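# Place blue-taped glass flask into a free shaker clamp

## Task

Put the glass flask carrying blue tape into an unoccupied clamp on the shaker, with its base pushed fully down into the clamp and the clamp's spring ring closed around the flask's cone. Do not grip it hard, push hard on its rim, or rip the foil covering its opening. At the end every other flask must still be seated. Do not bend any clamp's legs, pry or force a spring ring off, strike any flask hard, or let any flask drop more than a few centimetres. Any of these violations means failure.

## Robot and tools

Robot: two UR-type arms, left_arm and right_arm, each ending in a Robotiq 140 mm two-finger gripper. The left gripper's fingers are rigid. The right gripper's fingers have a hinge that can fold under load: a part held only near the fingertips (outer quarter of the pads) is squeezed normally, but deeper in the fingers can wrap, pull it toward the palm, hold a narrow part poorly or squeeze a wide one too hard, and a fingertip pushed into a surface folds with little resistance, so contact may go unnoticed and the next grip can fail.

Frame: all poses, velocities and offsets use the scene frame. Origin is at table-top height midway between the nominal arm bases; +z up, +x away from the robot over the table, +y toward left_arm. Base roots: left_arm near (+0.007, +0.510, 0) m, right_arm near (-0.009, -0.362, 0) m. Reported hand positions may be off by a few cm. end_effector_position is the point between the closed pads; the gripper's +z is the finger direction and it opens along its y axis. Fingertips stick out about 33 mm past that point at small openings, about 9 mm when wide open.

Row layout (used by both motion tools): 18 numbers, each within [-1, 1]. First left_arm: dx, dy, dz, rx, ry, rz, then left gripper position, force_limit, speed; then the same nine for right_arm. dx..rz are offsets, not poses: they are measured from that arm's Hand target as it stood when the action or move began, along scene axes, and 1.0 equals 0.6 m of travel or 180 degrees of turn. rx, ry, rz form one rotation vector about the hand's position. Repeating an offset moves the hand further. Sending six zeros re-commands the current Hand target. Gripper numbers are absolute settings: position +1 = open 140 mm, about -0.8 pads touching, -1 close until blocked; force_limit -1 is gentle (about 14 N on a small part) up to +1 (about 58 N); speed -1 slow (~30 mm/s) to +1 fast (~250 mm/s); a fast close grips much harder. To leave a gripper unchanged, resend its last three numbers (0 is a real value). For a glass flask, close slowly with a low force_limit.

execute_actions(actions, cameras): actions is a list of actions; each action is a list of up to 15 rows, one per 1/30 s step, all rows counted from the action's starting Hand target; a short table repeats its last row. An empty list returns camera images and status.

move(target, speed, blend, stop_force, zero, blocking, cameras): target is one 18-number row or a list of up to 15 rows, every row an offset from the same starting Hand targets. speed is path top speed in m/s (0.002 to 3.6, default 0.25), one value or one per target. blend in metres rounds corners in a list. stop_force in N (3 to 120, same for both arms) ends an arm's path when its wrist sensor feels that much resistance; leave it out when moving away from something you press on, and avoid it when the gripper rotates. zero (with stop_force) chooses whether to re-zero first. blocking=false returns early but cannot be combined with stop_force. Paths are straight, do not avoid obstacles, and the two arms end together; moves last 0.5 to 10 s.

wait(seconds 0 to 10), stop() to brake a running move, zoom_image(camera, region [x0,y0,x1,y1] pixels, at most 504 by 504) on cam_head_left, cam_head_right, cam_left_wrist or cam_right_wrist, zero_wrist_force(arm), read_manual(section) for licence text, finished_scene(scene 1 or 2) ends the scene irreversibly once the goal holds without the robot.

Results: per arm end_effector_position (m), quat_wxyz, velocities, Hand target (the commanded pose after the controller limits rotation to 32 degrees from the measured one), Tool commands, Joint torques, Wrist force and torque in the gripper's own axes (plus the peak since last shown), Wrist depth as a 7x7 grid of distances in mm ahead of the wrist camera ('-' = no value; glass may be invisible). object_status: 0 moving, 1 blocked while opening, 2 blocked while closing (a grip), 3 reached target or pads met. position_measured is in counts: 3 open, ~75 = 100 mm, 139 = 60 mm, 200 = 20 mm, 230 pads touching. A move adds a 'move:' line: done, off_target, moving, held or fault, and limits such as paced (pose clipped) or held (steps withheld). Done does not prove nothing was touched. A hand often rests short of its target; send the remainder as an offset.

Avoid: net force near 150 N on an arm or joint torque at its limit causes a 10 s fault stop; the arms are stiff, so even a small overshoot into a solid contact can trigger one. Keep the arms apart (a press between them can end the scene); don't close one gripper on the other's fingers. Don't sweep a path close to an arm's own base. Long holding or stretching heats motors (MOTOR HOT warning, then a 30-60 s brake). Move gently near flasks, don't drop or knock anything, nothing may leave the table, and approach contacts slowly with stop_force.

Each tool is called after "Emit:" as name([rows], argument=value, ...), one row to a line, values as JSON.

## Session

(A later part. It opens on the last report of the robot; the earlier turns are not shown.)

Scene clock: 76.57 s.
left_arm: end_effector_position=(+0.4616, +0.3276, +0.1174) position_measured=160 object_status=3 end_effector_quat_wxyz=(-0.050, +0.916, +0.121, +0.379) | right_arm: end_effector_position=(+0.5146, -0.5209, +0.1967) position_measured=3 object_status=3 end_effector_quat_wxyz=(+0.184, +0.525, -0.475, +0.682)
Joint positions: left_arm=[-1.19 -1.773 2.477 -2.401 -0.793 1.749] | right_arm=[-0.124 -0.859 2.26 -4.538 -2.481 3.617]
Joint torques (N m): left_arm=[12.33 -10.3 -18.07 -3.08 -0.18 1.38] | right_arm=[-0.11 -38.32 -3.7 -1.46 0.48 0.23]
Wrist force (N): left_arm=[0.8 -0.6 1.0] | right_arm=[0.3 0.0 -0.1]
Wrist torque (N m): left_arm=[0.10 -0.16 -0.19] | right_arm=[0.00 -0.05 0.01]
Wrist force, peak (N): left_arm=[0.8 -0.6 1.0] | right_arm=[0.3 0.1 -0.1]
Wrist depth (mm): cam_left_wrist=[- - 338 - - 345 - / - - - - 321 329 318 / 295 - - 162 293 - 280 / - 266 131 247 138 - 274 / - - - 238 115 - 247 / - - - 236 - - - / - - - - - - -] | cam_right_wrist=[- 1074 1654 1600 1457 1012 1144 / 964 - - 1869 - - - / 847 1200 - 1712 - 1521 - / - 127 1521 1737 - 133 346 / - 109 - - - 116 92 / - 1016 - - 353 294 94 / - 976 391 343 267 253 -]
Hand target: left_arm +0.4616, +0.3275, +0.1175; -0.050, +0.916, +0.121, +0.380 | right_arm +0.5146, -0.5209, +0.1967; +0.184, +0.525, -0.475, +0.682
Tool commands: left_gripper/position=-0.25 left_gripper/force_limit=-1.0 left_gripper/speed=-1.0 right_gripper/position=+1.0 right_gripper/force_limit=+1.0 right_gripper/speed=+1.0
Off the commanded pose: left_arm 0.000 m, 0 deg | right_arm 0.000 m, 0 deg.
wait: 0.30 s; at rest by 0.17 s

Emit:
wait(seconds=0.1, cameras=["cam_left_wrist"])

Emit:
zoom_image(camera="cam_left_wrist", region=[390, 130, 540, 280])

Scene clock: 80.17 s.
left_arm: end_effector_position=(+0.4616, +0.3275, +0.1175) position_measured=160 object_status=3 end_effector_quat_wxyz=(-0.050, +0.916, +0.121, +0.380) | right_arm: end_effector_position=(+0.5146, -0.5209, +0.1967) position_measured=3 object_status=3 end_effector_quat_wxyz=(+0.184, +0.525, -0.475, +0.682)
Joint positions: left_arm=[-1.19 -1.773 2.477 -2.401 -0.793 1.749] | right_arm=[-0.124 -0.859 2.26 -4.538 -2.481 3.617]
Joint torques (N m): left_arm=[11.89 -12.6 -23.23 -3.15 -0.04 1.21] | right_arm=[0.04 -39.21 -6.19 -1.43 0.34 0.11]
Wrist force (N): left_arm=[0.4 -0.5 1.2] | right_arm=[0.1 0.0 -0.1]
Wrist torque (N m): left_arm=[0.10 -0.10 -0.19] | right_arm=[-0.02 -0.04 0.00]
Wrist force, peak (N): left_arm=[0.5 -0.6 1.3] | right_arm=[0.4 -0.1 -0.5]
Wrist depth (mm): cam_left_wrist=[- 345 - 347 - 351 - / 312 - 318 318 - - - / - - 293 162 - - - / - - - 247 121 277 276 / - - - 240 115 - 254 / - - - - - - - / - - - - - - -] | cam_right_wrist=[- - - - 1376 1194 1118 / - - - 1700 - - 1024 / 953 - - 1814 - 1440 1262 / 904 127 - - - 133 356 / - 109 - - - 123 92 / - - - - - 307 94 / - - - 331 - 253 -]
Hand target: left_arm +0.4616, +0.3275, +0.1175; -0.050, +0.916, +0.121, +0.380 | right_arm +0.5146, -0.5209, +0.1967; +0.184, +0.525, -0.475, +0.682
Tool commands: left_gripper/position=-0.25 left_gripper/force_limit=-1.0 left_gripper/speed=-1.0 right_gripper/position=+1.0 right_gripper/force_limit=+1.0 right_gripper/speed=+1.0
Off the commanded pose: left_arm 0.000 m, 0 deg | right_arm 0.000 m, 0 deg.
wait: 0.10 s; at rest from the start
camera_calibration:
cam_left_wrist: T_world_to_cam=[[0.278879, -0.960106, 0.0205754, 0.191007], [-0.879308, -0.263906, -0.396448, 0.535928], [0.386062, 0.0924688, -0.917827, 0.0454653], [0, 0, 0, 1]] pos_world=[0.400426, 0.320618, 0.250267]
Images, in order (width x height): cam_left_wrist 896x504.

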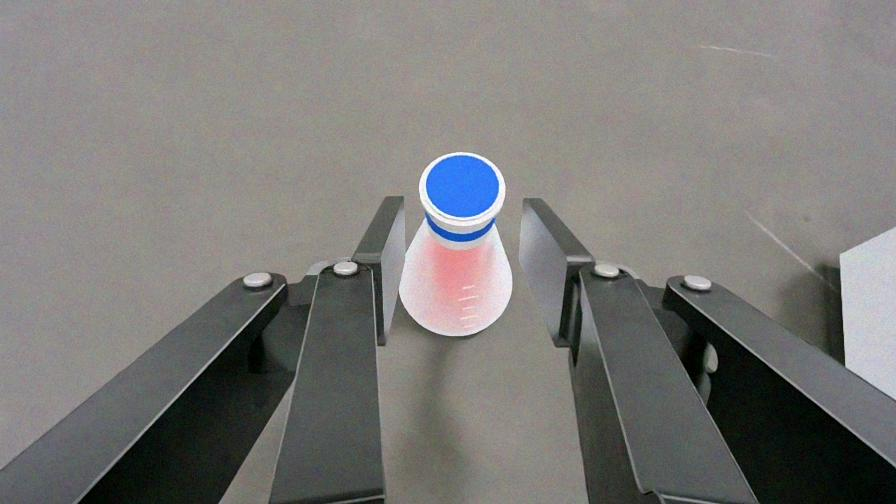

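Scaled by 3.360 from the camera's 896x504 image, which has a finer 1280x720 frame.

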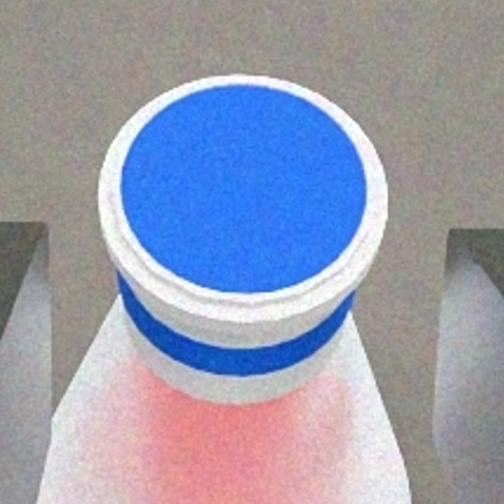

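Emit:
move(target=[0,0,0,0,0,0,-0.25,-1,-1,-0.091,0.568,0.172,-0.192,-0.057,0.798,1,1,1], speed=0.45, cameras=["cam_right_wrist","cam_head_left"])

Scene clock: 94.47 s.
left_arm: end_effector_position=(+0.4616, +0.3275, +0.1175) position_measured=160 object_status=3 end_effector_quat_wxyz=(-0.050, +0.916, +0.121, +0.380) | right_arm: end_effector_position=(+0.4994, -0.4296, +0.2238) position_measured=3 object_status=3 end_effector_quat_wxyz=(-0.011, +0.618, -0.236, +0.750)
Joint positions: left_arm=[-1.19 -1.773 2.477 -2.401 -0.793 1.749] | right_arm=[-0.509 -0.781 2.643 -5.13 -1.448 3.536]
Joint torques (N m): left_arm=[11.87 -12.6 -23.85 -3.21 -0.07 1.09] | right_arm=[-1.79 -45.43 -2.11 -4.08 -2.17 -1.07]
Wrist force (N): left_arm=[0.6 -0.4 1.0] | right_arm=[-0.6 -0.1 -0.9]
Wrist torque (N m): left_arm=[0.12 -0.14 -0.19] | right_arm=[-0.01 0.13 -0.02]
Wrist force, peak (N): left_arm=[0.6 -0.4 1.3] | right_arm=[1.1 1.5 -2.6]
Wrist depth (mm): cam_left_wrist=[- 340 - 341 - - - / - - - - - 321 323 / - 289 299 161 - - - / 266 269 - 247 121 - 277 / - - - 235 115 - - / - - - - - - - / - - - - - - -] | cam_right_wrist=[- 991 1218 1200 1331 - 1275 / 956 1088 - - - - 1424 / 1108 1074 - - - - 1580 / - 127 - - - 133 461 / - 109 - 667 - 116 92 / - 1128 - - 410 - 94 / - - 449 385 341 310 -]
Hand target: left_arm +0.4616, +0.3275, +0.1175; -0.050, +0.916, +0.121, +0.380 | right_arm +0.4994, -0.4297, +0.2238; -0.010, +0.618, -0.236, +0.750 (not the last commanded pose)
Off the commanded pose: left_arm 0.000 m, 0 deg | right_arm 0.264 m, 110 deg.
move: held (right_arm; a check stopped the path); limits=held
pose unreachable (right arm): on one or more control steps of this call, first in action 0 (counted from 0), this arm could not follow its commanded pose, so it was not sent that pose on those steps. It may still have moved: this result reports where it is.
cause: moving toward the commanded pose would bring two parts of the arm too close to each other (joints 3 (elbow) to 5 (wrist 2) lie between them).
camera_calibration:
cam_right_wrist: T_world_to_cam=[[-0.302701, -0.883838, -0.356654, -0.144542], [-0.0906103, 0.399202, -0.912375, 0.423533], [0.948769, -0.24386, -0.200923, -0.386977], [0, 0, 0, 1]] pos_world=[0.361775, -0.391195, 0.257117]
Images, in order (width x height): cam_head_left 896x504, cam_right_wrist 896x504.

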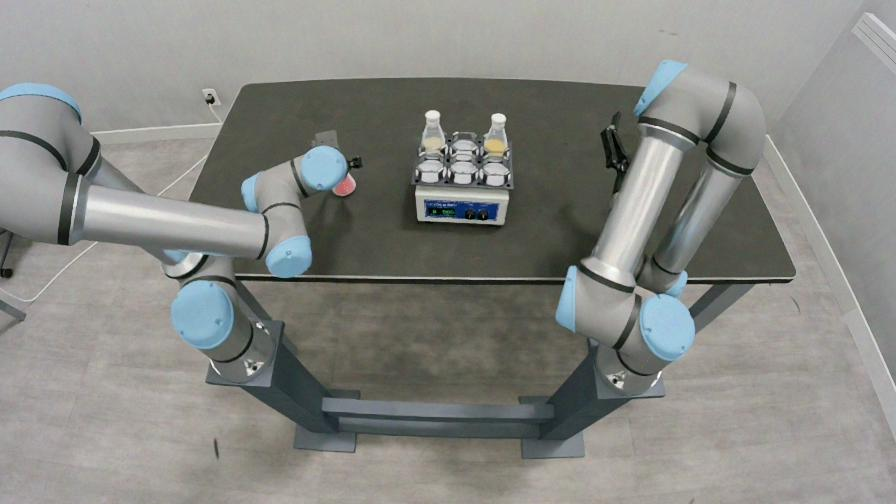

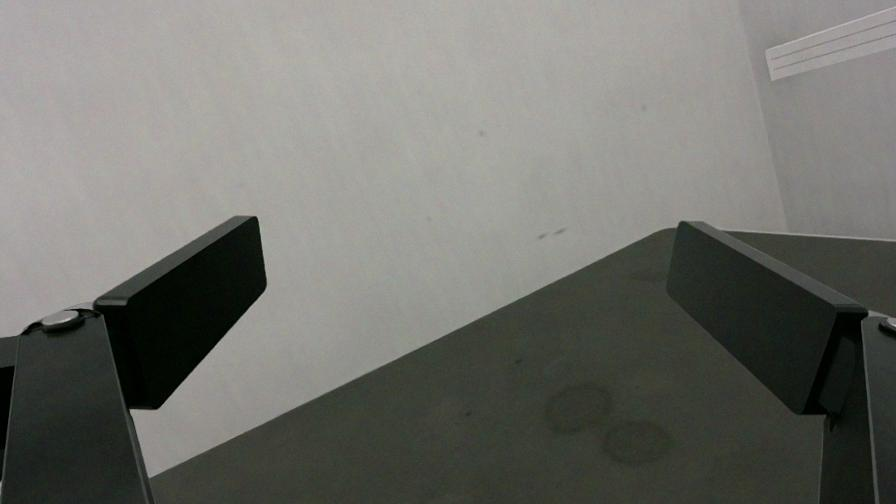

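Emit:
move([
  [0,0,0,0,0,0,-0.25,-1,-1,0.30,-0.033,0.21,-0.047,-0.014,0.199,1,1,1],
  [0,0,0,0,0,0,-0.25,-1,-1,0.084,0.416,0.127,-0.141,-0.043,0.596,1,1,1],
], speed=0.4, blend=[0.05,0], cameras=["cam_right_wrist","cam_head_left"])

Scene clock: 99.63 s.
left_arm: end_effector_position=(+0.4616, +0.3275, +0.1175) position_measured=160 object_status=3 end_effector_quat_wxyz=(-0.050, +0.916, +0.121, +0.380) | right_arm: end_effector_position=(+0.5504, -0.1798, +0.3006) position_measured=3 object_status=3 end_effector_quat_wxyz=(+0.542, -0.452, -0.433, -0.560)
Joint positions: left_arm=[-1.19 -1.773 2.477 -2.401 -0.793 1.749] | right_arm=[-0.494 -0.95 1.446 -6.285 -0.471 5.84]
Joint torques (N m): left_arm=[11.76 -12.04 -23.65 -3.12 0.1 0.91] | right_arm=[5.82 -34.61 -24.22 3.68 -3.5 -1.78]
Wrist force (N): left_arm=[0.6 -0.6 1.0] | right_arm=[-0.8 -1.4 -0.4]
Wrist torque (N m): left_arm=[0.07 -0.14 -0.19] | right_arm=[-0.24 0.18 -0.09]
Wrist force, peak (N): left_arm=[0.7 -0.8 1.1] | right_arm=[3.3 -2.0 0.3]
Wrist depth (mm): cam_left_wrist=[335 - - - - 351 358 / 320 - 309 313 324 324 - / - - 295 161 296 - - / - - - 178 122 - - / - - - 242 115 - - / - - - - - - - / - - - - - - -] | cam_right_wrist=[3023 822 - - - - 1016 / 722 841 2661 - - 1580 - / 582 550 - - - - - / 3099 117 586 2986 - 132 - / - 109 249 - - 123 92 / - 353 354 380 - - 94 / - 276 270 315 565 - -]
Hand target: left_arm +0.4616, +0.3275, +0.1175; -0.050, +0.916, +0.121, +0.380 | right_arm +0.5498, -0.1801, +0.3000; +0.501, -0.499, -0.501, -0.499
Off the commanded pose: left_arm 0.000 m, 0 deg | right_arm 0.001 m, 13 deg.
joint sent to its limit (right arm) — joint 4 (wrist 1), lower limit. The joint targets are off in orientation, not in position.
move: off_target (right_arm)
camera_calibration:
cam_right_wrist: T_world_to_cam=[[0.997887, -0.0648872, 0.00326733, -0.55769], [-0.00479942, -0.123776, -0.992299, 0.281313], [0.0647919, 0.990186, -0.123825, 0.326219], [0, 0, 0, 1]] pos_world=[0.536725, -0.324385, 0.321363]
Images, in order (width x height): cam_head_left 896x504, cam_right_wrist 896x504.

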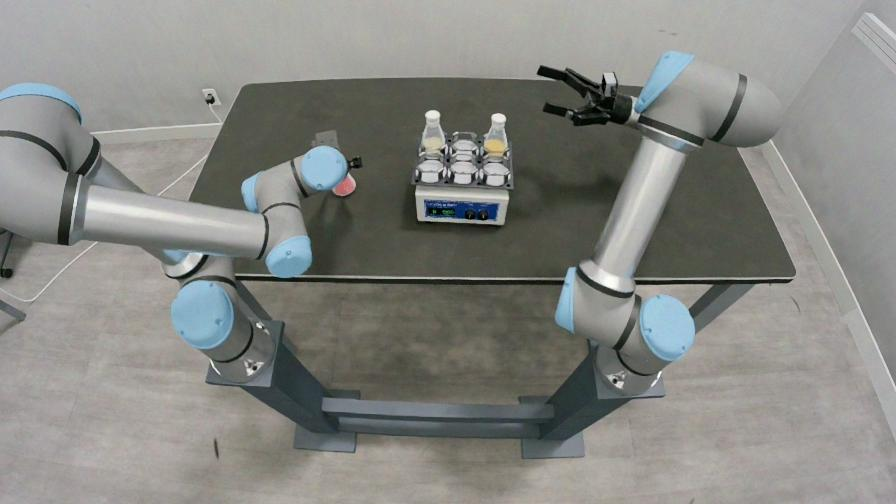

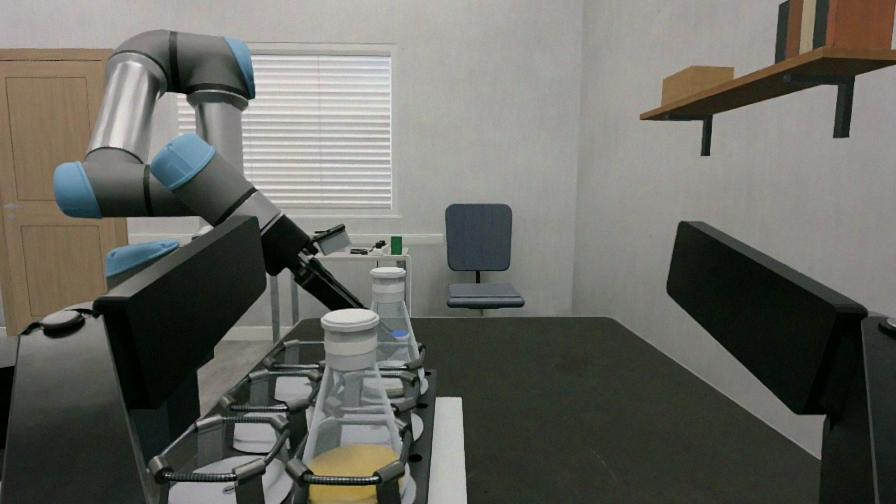

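Emit:
move(target=[0,0,0,0,0,0,-0.25,-1,-1,0.3,0,0.05,0.072,0.01,0.111,1,1,1], speed=0.4, cameras=["cam_right_wrist"])

Scene clock: 103.43 s.
left_arm: end_effector_position=(+0.4616, +0.3275, +0.1175) position_measured=160 object_status=3 end_effector_quat_wxyz=(-0.050, +0.916, +0.121, +0.380) | right_arm: end_effector_position=(+0.7282, -0.1800, +0.3296) position_measured=3 object_status=3 end_effector_quat_wxyz=(+0.556, -0.463, -0.476, -0.499)
Joint positions: left_arm=[-1.19 -1.773 2.477 -2.401 -0.793 1.749] | right_arm=[-0.375 -0.297 0.035 -5.733 -0.424 6.06]
Joint torques (N m): left_arm=[12.28 -12.2 -24.57 -3.11 -0.02 0.6] | right_arm=[9.84 -76.03 -10.11 2.54 2.22 -1.05]
Wrist force (N): left_arm=[0.9 -0.6 0.9] | right_arm=[-1.1 -1.0 -0.5]
Wrist torque (N m): left_arm=[0.08 -0.18 -0.19] | right_arm=[-0.19 0.25 -0.08]
Wrist force, peak (N): left_arm=[0.7 -0.7 1.1] | right_arm=[-9.8 2.3 -1.9]
Wrist depth (mm): cam_left_wrist=[338 - - - 348 355 363 / 311 - - - 318 322 - / 293 290 - 162 281 290 297 / - - - 247 138 - 274 / - - - 241 115 - 226 / - - - 232 - - - / - - - 222 - - -] | cam_right_wrist=[3309 853 - - - 1360 964 / 782 907 - - - 1530 - / 638 628 3023 2847 2633 1827 - / 3061 127 2605 3061 - 142 - / - 109 653 - - 123 92 / - 374 445 614 - - 94 / - 331 436 579 - - -]
Hand target: left_arm +0.4616, +0.3275, +0.1175; -0.050, +0.916, +0.121, +0.380 | right_arm +0.7298, -0.1801, +0.3300; +0.641, -0.353, -0.512, -0.450
Off the commanded pose: left_arm 0.000 m, 0 deg | right_arm 0.002 m, 17 deg.
elbow stopped short (right arm): the move would have taken joint 3 (elbow) straighter than the controller allows.
move: off_target (right_arm)
camera_calibration:
cam_right_wrist: T_world_to_cam=[[0.998513, 0.0461123, -0.0290717, -0.705022], [-0.0180213, -0.224083, -0.974403, 0.296567], [-0.0514465, 0.973479, -0.222919, 0.432752], [0, 0, 0, 1]] pos_world=[0.731582, -0.322309, 0.364948]
Images, in order (width x height): cam_right_wrist 896x504.

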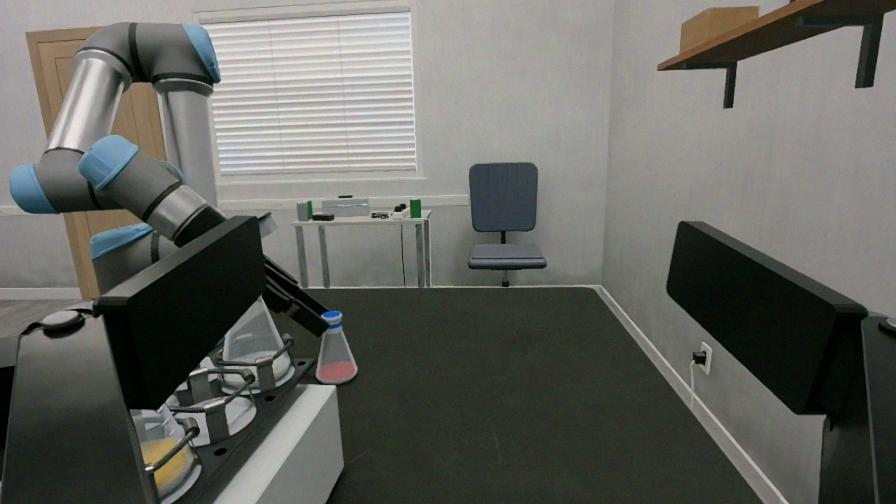

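Emit:
zoom_image(camera="cam_right_wrist", region=[270, 270, 390, 390])

Scaled by 4.200 from the camera's 896x504 image, which has a finer 1280x720 frame.

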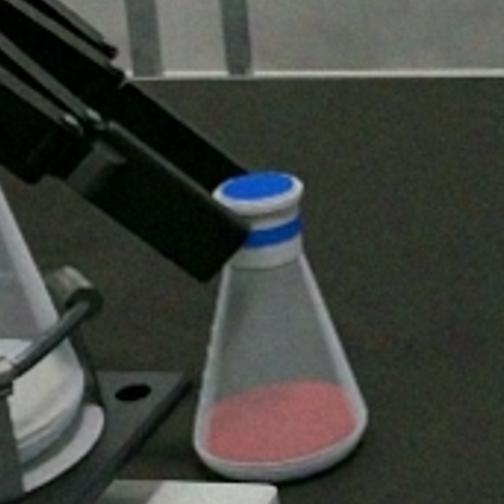

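Emit:
move(target=[0.0097,0.0026,-0.0117,0,0,0,-0.25,-1,-1,0,0,0,0,0,0,1,1,1], speed=0.08, cameras=["cam_right_wrist","cam_left_wrist"])

Emit:
zoom_image(camera="cam_right_wrist", region=[270, 270, 390, 390])

Emit:
zoom_image(camera="cam_left_wrist", region=[390, 130, 540, 280])

Scene clock: 108.70 s.
left_arm: end_effector_position=(+0.4674, +0.3293, +0.1104) position_measured=160 object_status=3 end_effector_quat_wxyz=(-0.050, +0.916, +0.121, +0.379) end_effector_velocity=(-0.001, +0.001, +0.000) end_effector_angular_velocity=(+0.001, +0.001, +0.001) | right_arm: end_effector_position=(+0.7282, -0.1800, +0.3296) position_measured=3 object_status=3 end_effector_quat_wxyz=(+0.556, -0.463, -0.476, -0.499)
Joint positions: left_arm=[-1.171 -1.74 2.483 -2.458 -0.796 1.775] | right_arm=[-0.375 -0.297 0.035 -5.732 -0.424 6.06]
Joint velocities: left_arm=[-0.001 -0.002 0 0.005 0 -0.003] | right_arm=[within noise]
Joint torques (N m): left_arm=[-14.32 -17.4 -18.76 -2.06 0.63 -2.02] | right_arm=[11.89 -54.07 -10.45 3.33 1.41 -2.03]
Wrist force (N): left_arm=[0.6 -0.7 0.9] | right_arm=[-1.1 -1.1 -0.3]
Wrist torque (N m): left_arm=[0.08 -0.10 -0.28] | right_arm=[-0.21 0.24 -0.06]
Wrist force, peak (N): left_arm=[0.6 -0.7 1.2] | right_arm=[-1.4 -1.4 -0.4]
Wrist depth (mm): cam_left_wrist=[333 - - - - - - / 303 - 304 311 - 311 - / - - 291 149 285 289 289 / - 263 - 239 121 - - / - - - 237 115 - 244 / - - - 226 - - - / - - - - - - -] | cam_right_wrist=[844 844 - - 3354 1391 953 / 772 900 - - - - 1123 / 641 634 4150 3099 3061 2075 1128 / - 127 2401 3222 - 133 - / - 109 667 - - 123 92 / - 374 597 - - - 94 / - 328 396 - - - -]
Hand target: left_arm +0.4674, +0.3291, +0.1104; -0.050, +0.916, +0.121, +0.380 | right_arm +0.7282, -0.1800, +0.3296; +0.556, -0.463, -0.476, -0.499 (not the last commanded pose)
Off the commanded pose: left_arm 0.000 m, 0 deg | right_arm 0.002 m, 17 deg.
move: off_target (right_arm)
camera_calibration:
cam_left_wrist: T_world_to_cam=[[0.279053, -0.960059, 0.020413, 0.191121], [-0.879309, -0.26401, -0.396376, 0.538679], [0.385934, 0.0926606, -0.917861, 0.0365516], [0, 0, 0, 1]] pos_world=[0.406226, 0.322317, 0.243167]
cam_right_wrist: T_world_to_cam=[[0.998511, 0.0460954, -0.029158, -0.704994], [-0.018114, -0.223994, -0.974422, 0.29667], [-0.0514476, 0.9735, -0.222826, 0.432726], [0, 0, 0, 1]] pos_world=[0.731581, -0.322309, 0.364948]
Images, in order (width x height): cam_left_wrist 896x504, cam_right_wrist 896x504.

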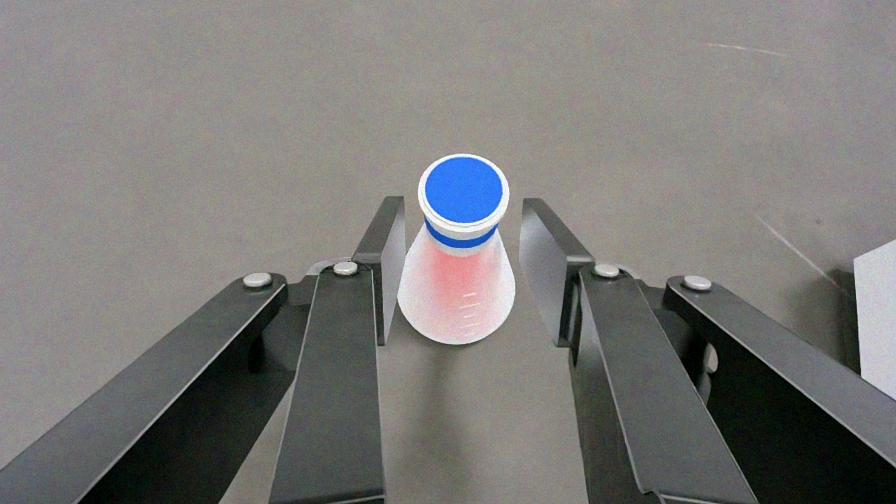

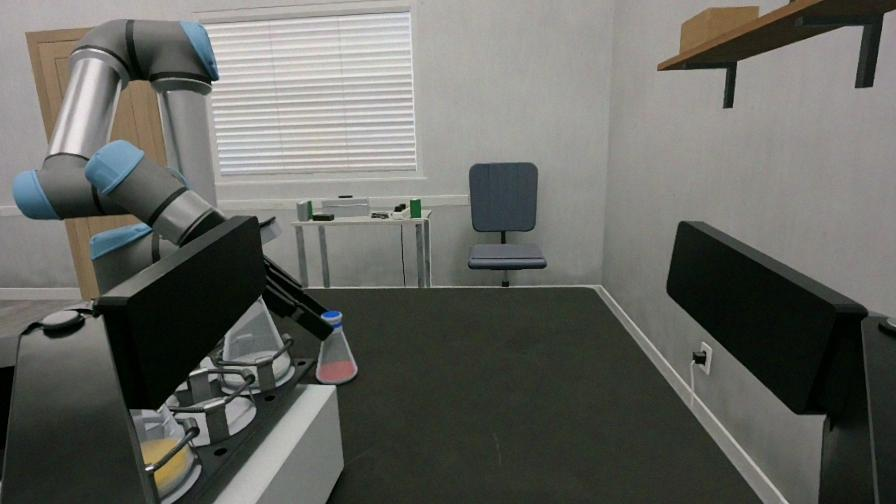

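Scaled by 4.200 from the camera's 896x504 image, which has a finer 1280x720 frame.

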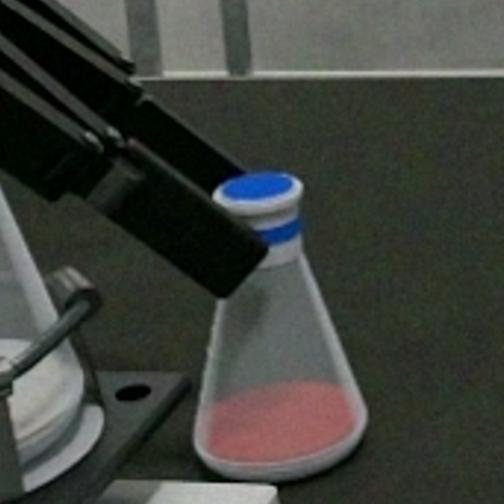

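Scaled by 3.360 from the camera's 896x504 image, which has a finer 1280x720 frame.

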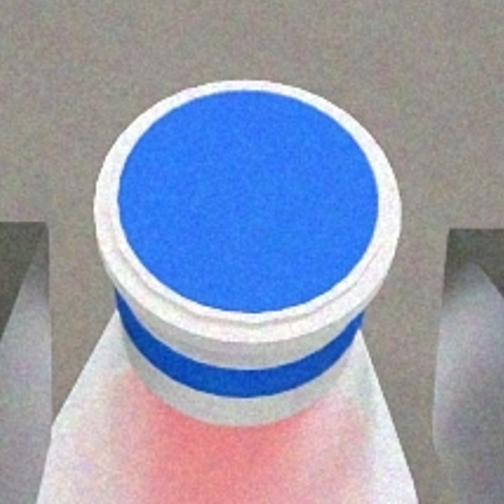

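Emit:
move(target=[0.0027,0.0007,-0.0147,0,0,0,-0.25,-1,-1,0,0,0,0,0,0,1,1,1], speed=0.08, cameras=["cam_right_wrist","cam_left_wrist"])

Emit:
zoom_image(camera="cam_right_wrist", region=[270, 270, 390, 390])

Emit:
zoom_image(camera="cam_left_wrist", region=[390, 130, 540, 280])

Scene clock: 115.20 s.
left_arm: end_effector_position=(+0.4690, +0.3296, +0.1015) position_measured=160 object_status=3 end_effector_quat_wxyz=(-0.050, +0.916, +0.121, +0.379) end_effector_velocity=(+0.000, +0.001, +0.000) end_effector_angular_velocity=(+0.003, +0.001, +0.000) | right_arm: end_effector_position=(+0.7282, -0.1800, +0.3296) position_measured=3 object_status=3 end_effector_quat_wxyz=(+0.556, -0.463, -0.476, -0.499)
Joint positions: left_arm=[-1.166 -1.712 2.495 -2.503 -0.797 1.782] | right_arm=[-0.375 -0.297 0.035 -5.732 -0.424 6.06]
Joint velocities: left_arm=[0 -0.003 -0.001 0.008 0 0] | right_arm=[within noise]
Joint torques (N m): left_arm=[4.78 -19.31 -24.08 -2.41 0.18 -0.05] | right_arm=[11.96 -53.95 -10.81 3.29 1.11 -1.77]
Wrist force (N): left_arm=[0.6 -0.6 0.9] | right_arm=[-0.9 -1.3 -0.5]
Wrist torque (N m): left_arm=[0.08 -0.12 -0.31] | right_arm=[-0.26 0.21 -0.06]
Wrist force, peak (N): left_arm=[0.4 -0.6 1.3] | right_arm=[-1.4 -1.2 -0.5]
Wrist depth (mm): cam_left_wrist=[- - - 324 316 334 339 / - 309 291 299 294 296 - / - - - 143 - - - / 248 250 - 230 121 - - / - - - 222 115 - - / - - - 219 - - - / - - - 206 - - -] | cam_right_wrist=[827 871 - - - 1376 917 / 768 865 - - - 2288 - / 646 897 3498 3354 2986 1913 - / 824 127 2310 3023 - 133 1098 / - 109 684 1038 917 123 92 / - 371 463 - - - 94 / - 329 398 - 507 - -]
Hand target: left_arm +0.4690, +0.3295, +0.1016; -0.050, +0.916, +0.121, +0.380 | right_arm +0.7282, -0.1800, +0.3296; +0.556, -0.463, -0.476, -0.499
Off the commanded pose: left_arm 0.000 m, 0 deg | right_arm 0.000 m, 0 deg.
move: done
camera_calibration:
cam_left_wrist: T_world_to_cam=[[0.278845, -0.960119, 0.0204235, 0.191343], [-0.879358, -0.263822, -0.396394, 0.536627], [0.385973, 0.092573, -0.917853, 0.0277381], [0, 0, 0, 1]] pos_world=[0.407826, 0.322718, 0.234267]
cam_right_wrist: T_world_to_cam=[[0.998511, 0.0460954, -0.029158, -0.704994], [-0.018114, -0.223994, -0.974422, 0.29667], [-0.0514476, 0.9735, -0.222826, 0.432726], [0, 0, 0, 1]] pos_world=[0.731581, -0.322309, 0.364948]
Images, in order (width x height): cam_left_wrist 896x504, cam_right_wrist 896x504.

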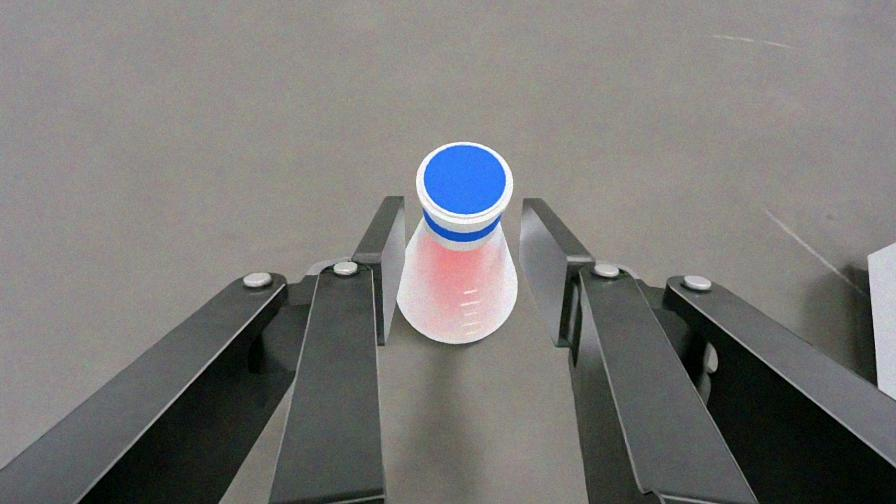

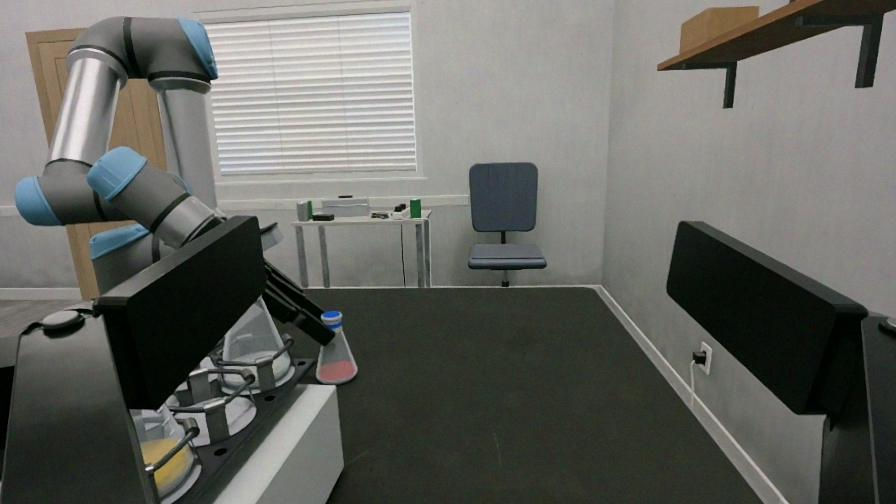

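Scaled by 4.200 from the camera's 896x504 image, which has a finer 1280x720 frame.

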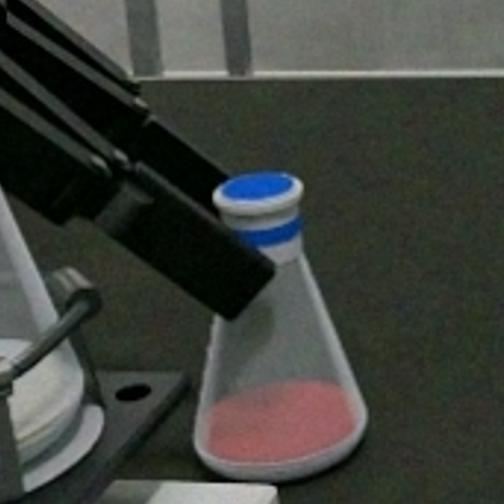

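Scaled by 3.360 from the camera's 896x504 image, which has a finer 1280x720 frame.

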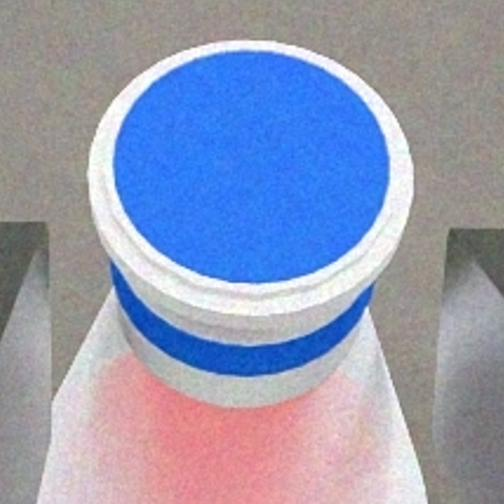

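Emit:
move([
  [0.0003,-0.0012,0,0,0,0,-0.25,-1,-1,0,0,0,0,0,0,1,1,1],
  [0.0003,-0.0012,0,0,0,0,-1,-1,-1,0,0,0,0,0,0,1,1,1],
], speed=0.05)

Emit:
wait(seconds=1.2, cameras=["cam_right_wrist","cam_left_wrist"])

Emit:
zoom_image(camera="cam_right_wrist", region=[270, 270, 390, 390])

Emit:
zoom_image(camera="cam_left_wrist", region=[390, 130, 540, 280])

Scene clock: 118.03 s.
left_arm: end_effector_position=(+0.4692, +0.3288, +0.1016) position_measured=184 object_status=0 end_effector_quat_wxyz=(-0.050, +0.916, +0.121, +0.380) | right_arm: end_effector_position=(+0.7282, -0.1800, +0.3296) position_measured=3 object_status=3 end_effector_quat_wxyz=(+0.556, -0.463, -0.476, -0.499)
Joint positions: left_arm=[-1.166 -1.71 2.493 -2.502 -0.796 1.782] | right_arm=[-0.375 -0.297 0.035 -5.732 -0.424 6.06]
Joint torques (N m): left_arm=[-14.96 -8.01 -17.09 -2.5 2.26 -0.95] | right_arm=[12.51 -53.87 -10.87 2.93 0.71 -1.83]
Wrist force (N): left_arm=[1.2 -0.5 -1.1] | right_arm=[-0.9 -1.3 -0.4]
Wrist torque (N m): left_arm=[0.12 -0.10 -0.24] | right_arm=[-0.25 0.20 -0.06]
Wrist force, peak (N): left_arm=[2.0 -1.0 -1.6] | right_arm=[-1.2 -1.5 -0.4]
Wrist depth (mm): cam_left_wrist=[- 322 - 324 - - - / - - 296 - - - - / - - 278 143 276 - - / - 251 - 167 - - - / - 236 89 223 - - - / - - - - - - - / - - - - - - -] | cam_right_wrist=[813 865 - - 2661 1415 1060 / 765 907 - 3139 2847 1913 1103 / 643 868 2814 3601 - 1600 1108 / - 127 2111 3449 - 133 - / - 109 669 - - 123 92 / - 380 443 - - - 94 / - 333 400 - - - -]
Hand target: left_arm +0.4692, +0.3288, +0.1016; -0.050, +0.916, +0.121, +0.380 | right_arm +0.7282, -0.1800, +0.3296; +0.556, -0.463, -0.476, -0.499
Off the commanded pose: left_arm 0.000 m, 0 deg | right_arm 0.000 m, 0 deg.
move: done

Scene clock: 119.23 s.
left_arm: end_effector_position=(+0.4692, +0.3288, +0.1016) position_measured=184 object_status=2 end_effector_quat_wxyz=(-0.050, +0.916, +0.121, +0.380) | right_arm: end_effector_position=(+0.7282, -0.1800, +0.3296) position_measured=3 object_status=3 end_effector_quat_wxyz=(+0.556, -0.463, -0.476, -0.499)
Joint positions: left_arm=[-1.166 -1.71 2.493 -2.502 -0.796 1.782] | right_arm=[-0.375 -0.297 0.035 -5.732 -0.424 6.06]
Joint torques (N m): left_arm=[-15.12 -13.32 -11.22 -3.44 0.78 -0.33] | right_arm=[11.62 -54.9 -10.05 2.73 0.57 -2.07]
Wrist force (N): left_arm=[2.0 -0.8 -1.5] | right_arm=[-1.2 -1.1 -0.1]
Wrist torque (N m): left_arm=[0.10 -0.13 -0.24] | right_arm=[-0.21 0.27 -0.07]
Wrist force, peak (N): left_arm=[2.0 -1.1 -1.6] | right_arm=[-1.2 -1.3 -0.5]
Wrist depth (mm): cam_left_wrist=[- - - - - - - / - - - - 297 - 296 / 269 271 - 143 - 278 278 / 248 - - 140 254 - 256 / - - 89 223 - - - / - - - 223 - - - / - - - - - - -] | cam_right_wrist=[816 865 - - - 1324 991 / 770 874 - - - - 1183 / 634 897 - 3023 - 1570 1042 / 800 127 2915 4372 3449 133 - / - 109 675 - 1029 123 92 / - 373 448 - - - 94 / - 330 401 - 469 - -]
Hand target: left_arm +0.4692, +0.3288, +0.1016; -0.050, +0.916, +0.121, +0.380 | right_arm +0.7282, -0.1800, +0.3296; +0.556, -0.463, -0.476, -0.499
Tool commands: left_gripper/position=-1.0 left_gripper/force_limit=-1.0 left_gripper/speed=-1.0 right_gripper/position=+1.0 right_gripper/force_limit=+1.0 right_gripper/speed=+1.0
Off the commanded pose: left_arm 0.000 m, 0 deg | right_arm 0.000 m, 0 deg.
wait: 1.20 s; at rest by 0.17 s
camera_calibration:
cam_left_wrist: T_world_to_cam=[[0.278879, -0.960106, 0.0205754, 0.190463], [-0.879308, -0.263906, -0.396448, 0.53665], [0.386062, 0.0924688, -0.917827, 0.0278175], [0, 0, 0, 1]] pos_world=[0.408026, 0.321918, 0.234367]
cam_right_wrist: T_world_to_cam=[[0.998511, 0.0460954, -0.029158, -0.704994], [-0.018114, -0.223994, -0.974422, 0.29667], [-0.0514476, 0.9735, -0.222826, 0.432726], [0, 0, 0, 1]] pos_world=[0.731581, -0.322309, 0.364948]
Images, in order (width x height): cam_left_wrist 896x504, cam_right_wrist 896x504.

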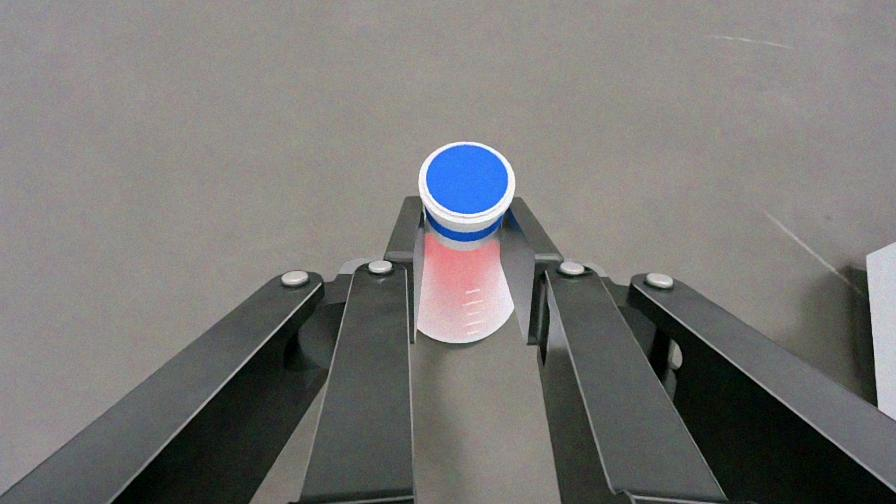

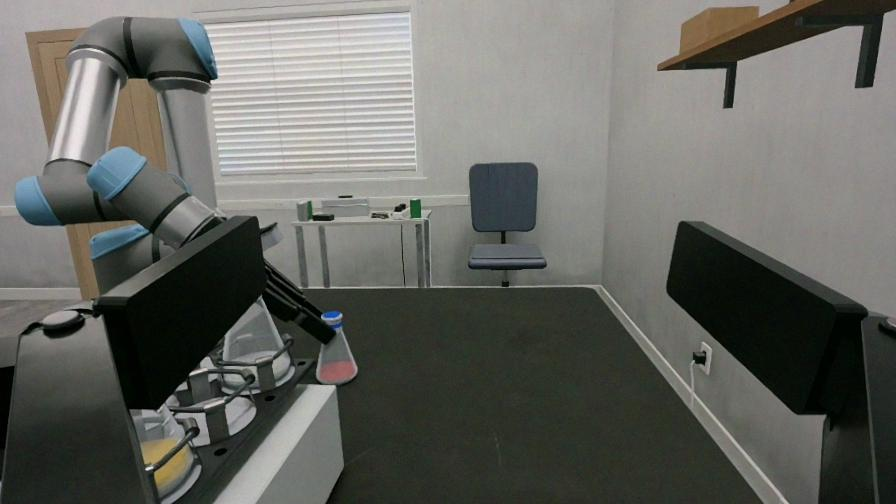

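Scaled by 4.200 from the camera's 896x504 image, which has a finer 1280x720 frame.

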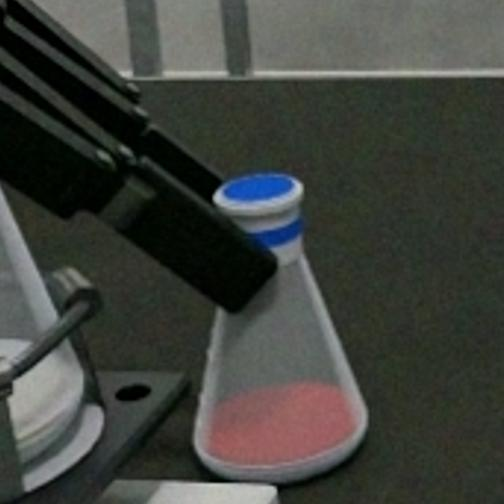

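Scaled by 3.360 from the camera's 896x504 image, which has a finer 1280x720 frame.

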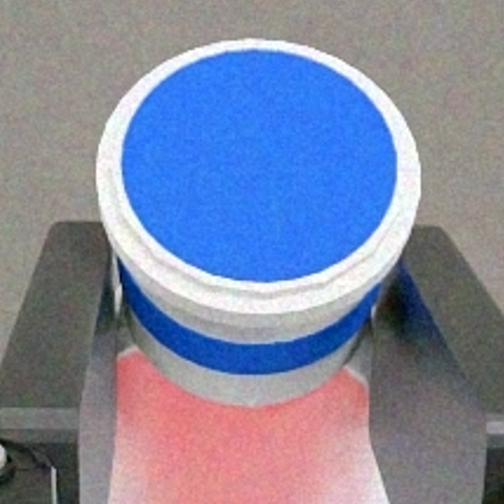

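Emit:
move(target=[0,0,0.0833,0,0,0,-1,-1,-1,0,0,0,0,0,0,1,1,1], speed=0.06, cameras=["cam_right_wrist","cam_left_wrist"])

Emit:
zoom_image(camera="cam_right_wrist", region=[230, 230, 410, 410])

Scene clock: 121.77 s.
left_arm: end_effector_position=(+0.4692, +0.3289, +0.1516) position_measured=184 object_status=2 end_effector_quat_wxyz=(-0.050, +0.916, +0.121, +0.379) | right_arm: end_effector_position=(+0.7282, -0.1800, +0.3296) position_measured=3 object_status=3 end_effector_quat_wxyz=(+0.556, -0.463, -0.476, -0.499)
Joint positions: left_arm=[-1.166 -1.827 2.413 -2.306 -0.797 1.782] | right_arm=[-0.375 -0.297 0.035 -5.732 -0.424 6.06]
Joint torques (N m): left_arm=[-15.44 -9.76 -18.36 -3.3 1.24 -0.33] | right_arm=[12.17 -54.54 -9.85 2.64 0.34 -1.92]
Wrist force (N): left_arm=[-0.2 -0.4 1.7] | right_arm=[-0.9 -1.2 -0.4]
Wrist torque (N m): left_arm=[0.14 -0.10 -0.20] | right_arm=[-0.24 0.20 -0.06]
Wrist force, peak (N): left_arm=[2.1 -0.8 -1.6] | right_arm=[-1.4 -1.2 -0.4]
Wrist depth (mm): cam_left_wrist=[386 - 389 - - - - / 351 - - - 364 368 - / 331 322 - 145 - - 329 / - 307 100 167 - - 316 / - - 89 224 - - - / - - - - - - - / - - - 248 - - -] | cam_right_wrist=[3023 3023 - 3354 - 1415 983 / 731 942 2950 - - - - / 651 605 - 4081 3023 - - / 3498 127 2401 2814 3139 133 - / - 109 680 - - 123 92 / - 373 441 - 644 - 94 / - 330 401 - 504 - -]
Hand target: left_arm +0.4692, +0.3288, +0.1516; -0.050, +0.916, +0.121, +0.380 | right_arm +0.7282, -0.1800, +0.3296; +0.556, -0.463, -0.476, -0.499
Off the commanded pose: left_arm 0.000 m, 0 deg | right_arm 0.000 m, 0 deg.
move: done
camera_calibration:
cam_left_wrist: T_world_to_cam=[[0.279116, -0.960032, 0.0207923, 0.189252], [-0.879231, -0.26421, -0.396417, 0.55653], [0.386067, 0.0923652, -0.917835, 0.0737427], [0, 0, 0, 1]] pos_world=[0.408025, 0.321917, 0.284367]
cam_right_wrist: T_world_to_cam=[[0.998511, 0.0460954, -0.029158, -0.704994], [-0.018114, -0.223994, -0.974422, 0.29667], [-0.0514476, 0.9735, -0.222826, 0.432726], [0, 0, 0, 1]] pos_world=[0.731581, -0.322309, 0.364948]
Images, in order (width x height): cam_left_wrist 896x504, cam_right_wrist 896x504.

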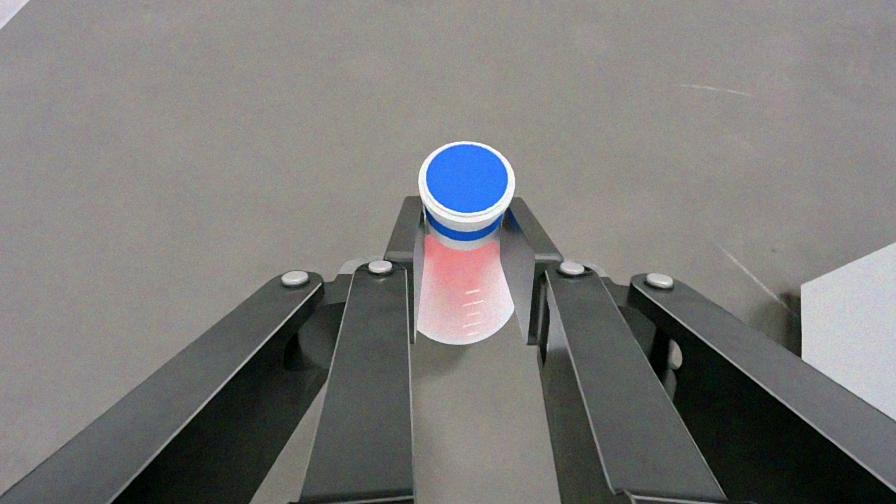

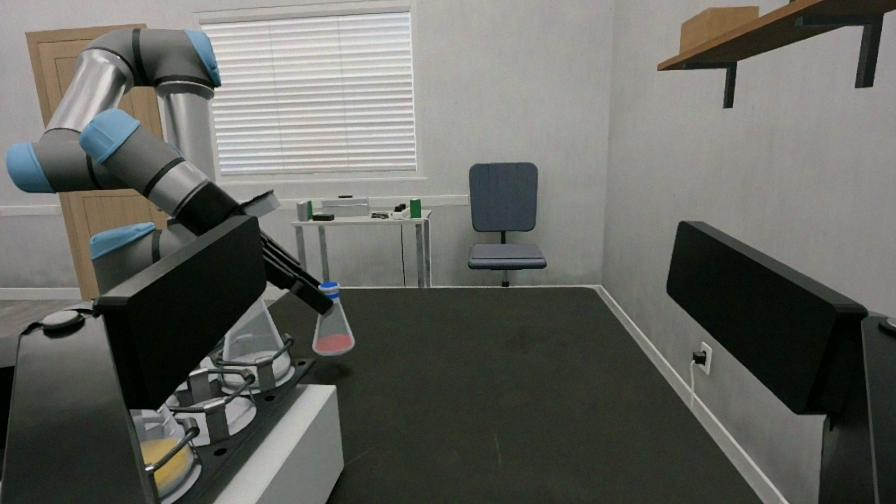

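Scaled by 2.800 from the camera's 896x504 image, which has a finer 1280x720 frame.

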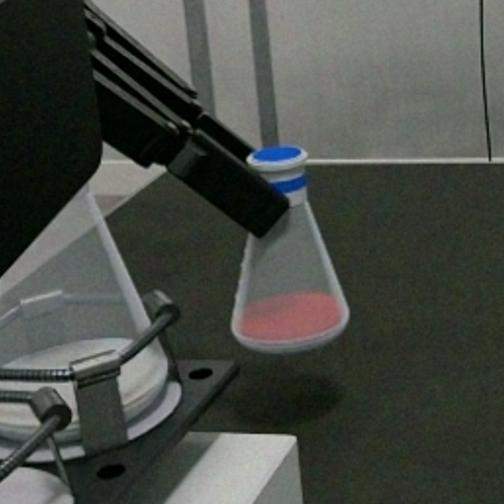

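Emit:
move([
  [-0.1,-0.05,0.25,0,0,0,-1,-1,-1,0,0,0,0,0,0,1,1,1],
  [-0.232,-0.398,0.497,0,0,0,-1,-1,-1,0,0,0,0,0,0,1,1,1],
], speed=0.25, blend=[0.05,0], cameras=["all"])

Scene clock: 128.43 s.
left_arm: end_effector_position=(+0.3299, +0.0900, +0.4498) position_measured=184 object_status=2 end_effector_quat_wxyz=(-0.050, +0.916, +0.121, +0.379) end_effector_velocity=(+0.000, -0.001, +0.001) end_effector_angular_velocity=(-0.001, +0.000, +0.000) | right_arm: end_effector_position=(+0.7282, -0.1800, +0.3296) position_measured=3 object_status=3 end_effector_quat_wxyz=(+0.556, -0.463, -0.476, -0.499)
Joint positions: left_arm=[-1.627 -1.573 1.285 -0.986 -0.832 1.144] | right_arm=[-0.375 -0.297 0.035 -5.732 -0.424 6.06]
Joint velocities: left_arm=[0 0.001 -0.005 0.002 0 0] | right_arm=[within noise]
Joint torques (N m): left_arm=[7.54 -17.03 -29.11 -1.25 2.97 0.38] | right_arm=[12.18 -54.46 -12.02 2.88 -0.61 -1.96]
Wrist force (N): left_arm=[-0.2 -0.3 1.5] | right_arm=[-1.0 -1.1 -0.3]
Wrist torque (N m): left_arm=[0.14 -0.09 -0.30] | right_arm=[-0.21 0.23 -0.07]
Wrist force, peak (N): left_arm=[-1.7 -0.5 4.7] | right_arm=[-1.4 -1.3 -0.5]
Wrist depth (mm): cam_left_wrist=[1811 - 875 - - - 1163 / 1625 - - - - - 1235 / 668 - 634 143 - 666 692 / 636 - 623 167 128 678 - / - - 89 223 - - 583 / - - - - - - - / - - - - - - -] | cam_right_wrist=[740 785 - - - 1376 964 / 3222 770 - 2986 3139 - - / 3180 3449 - 3061 - - - / - 127 2206 3354 - 143 1189 / - 109 704 - - 116 92 / - 376 469 - - - 94 / - 328 399 - - 482 -]
Hand target: left_arm +0.3300, +0.0900, +0.4498; -0.050, +0.916, +0.121, +0.380 | right_arm +0.7282, -0.1800, +0.3296; +0.556, -0.463, -0.476, -0.499
Off the commanded pose: left_arm 0.000 m, 0 deg | right_arm 0.000 m, 0 deg.
move: done
camera_calibration:
cam_left_wrist: T_world_to_cam=[[0.278804, -0.960124, 0.0207491, -0.00723361], [-0.879345, -0.263913, -0.396362, 0.489234], [0.386033, 0.0922619, -0.91786, 0.423271], [0, 0, 0, 1]] pos_world=[0.268826, 0.0831183, 0.582567]
cam_right_wrist: T_world_to_cam=[[0.998511, 0.0460954, -0.029158, -0.704994], [-0.018114, -0.223994, -0.974422, 0.29667], [-0.0514476, 0.9735, -0.222826, 0.432726], [0, 0, 0, 1]] pos_world=[0.731581, -0.322309, 0.364948]

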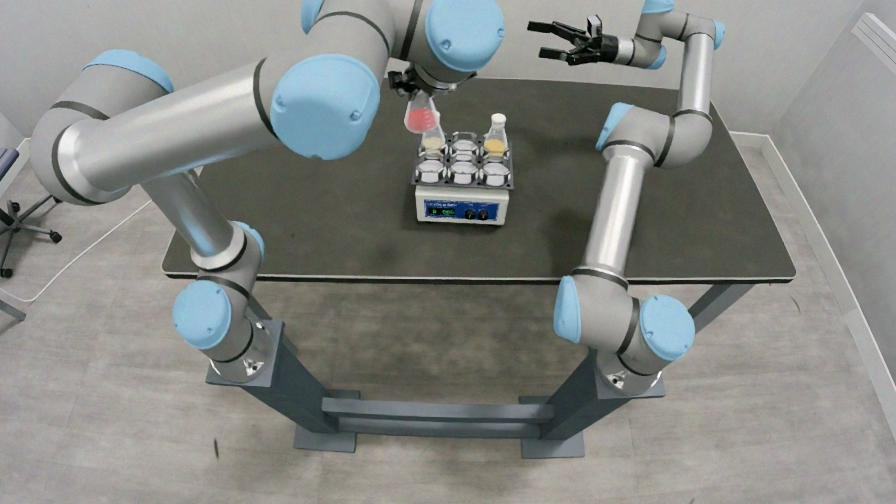

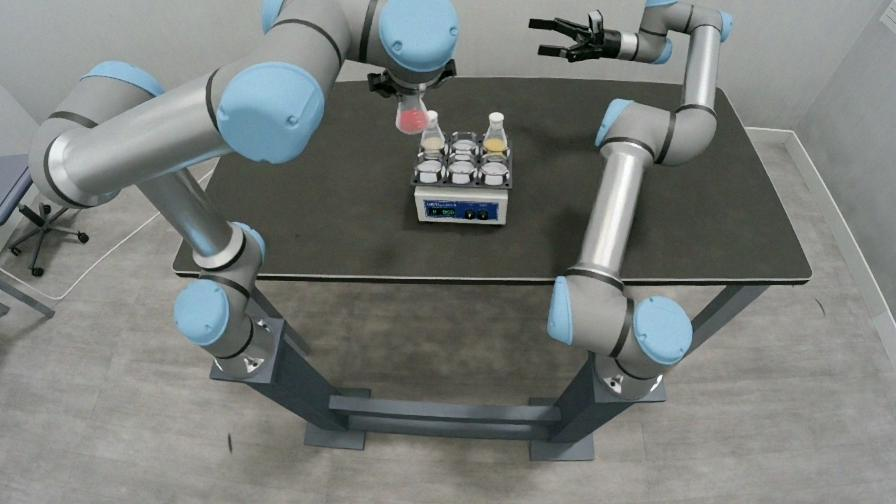

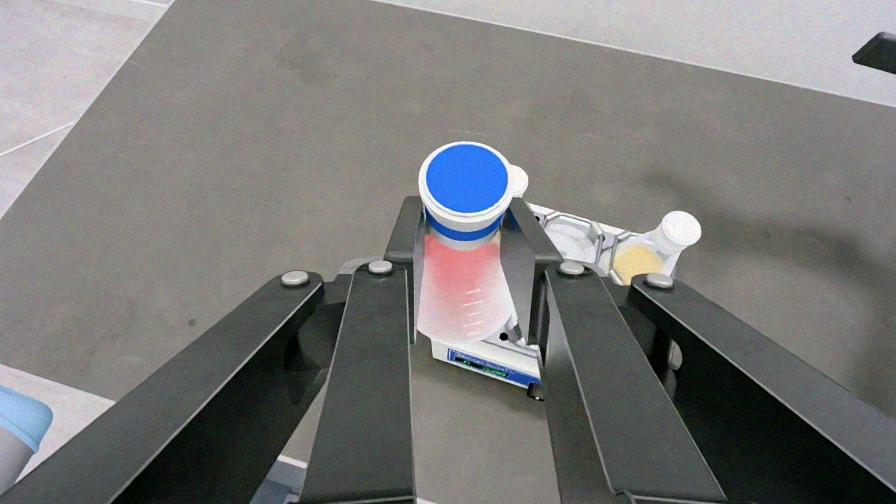

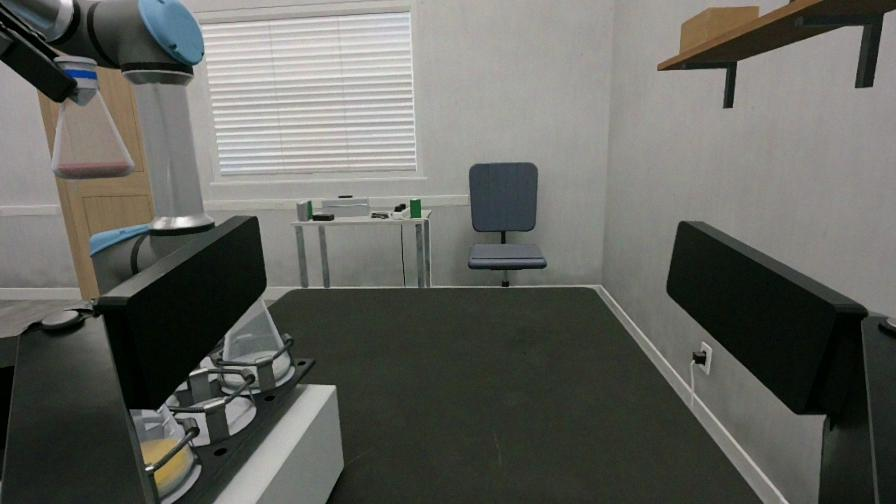

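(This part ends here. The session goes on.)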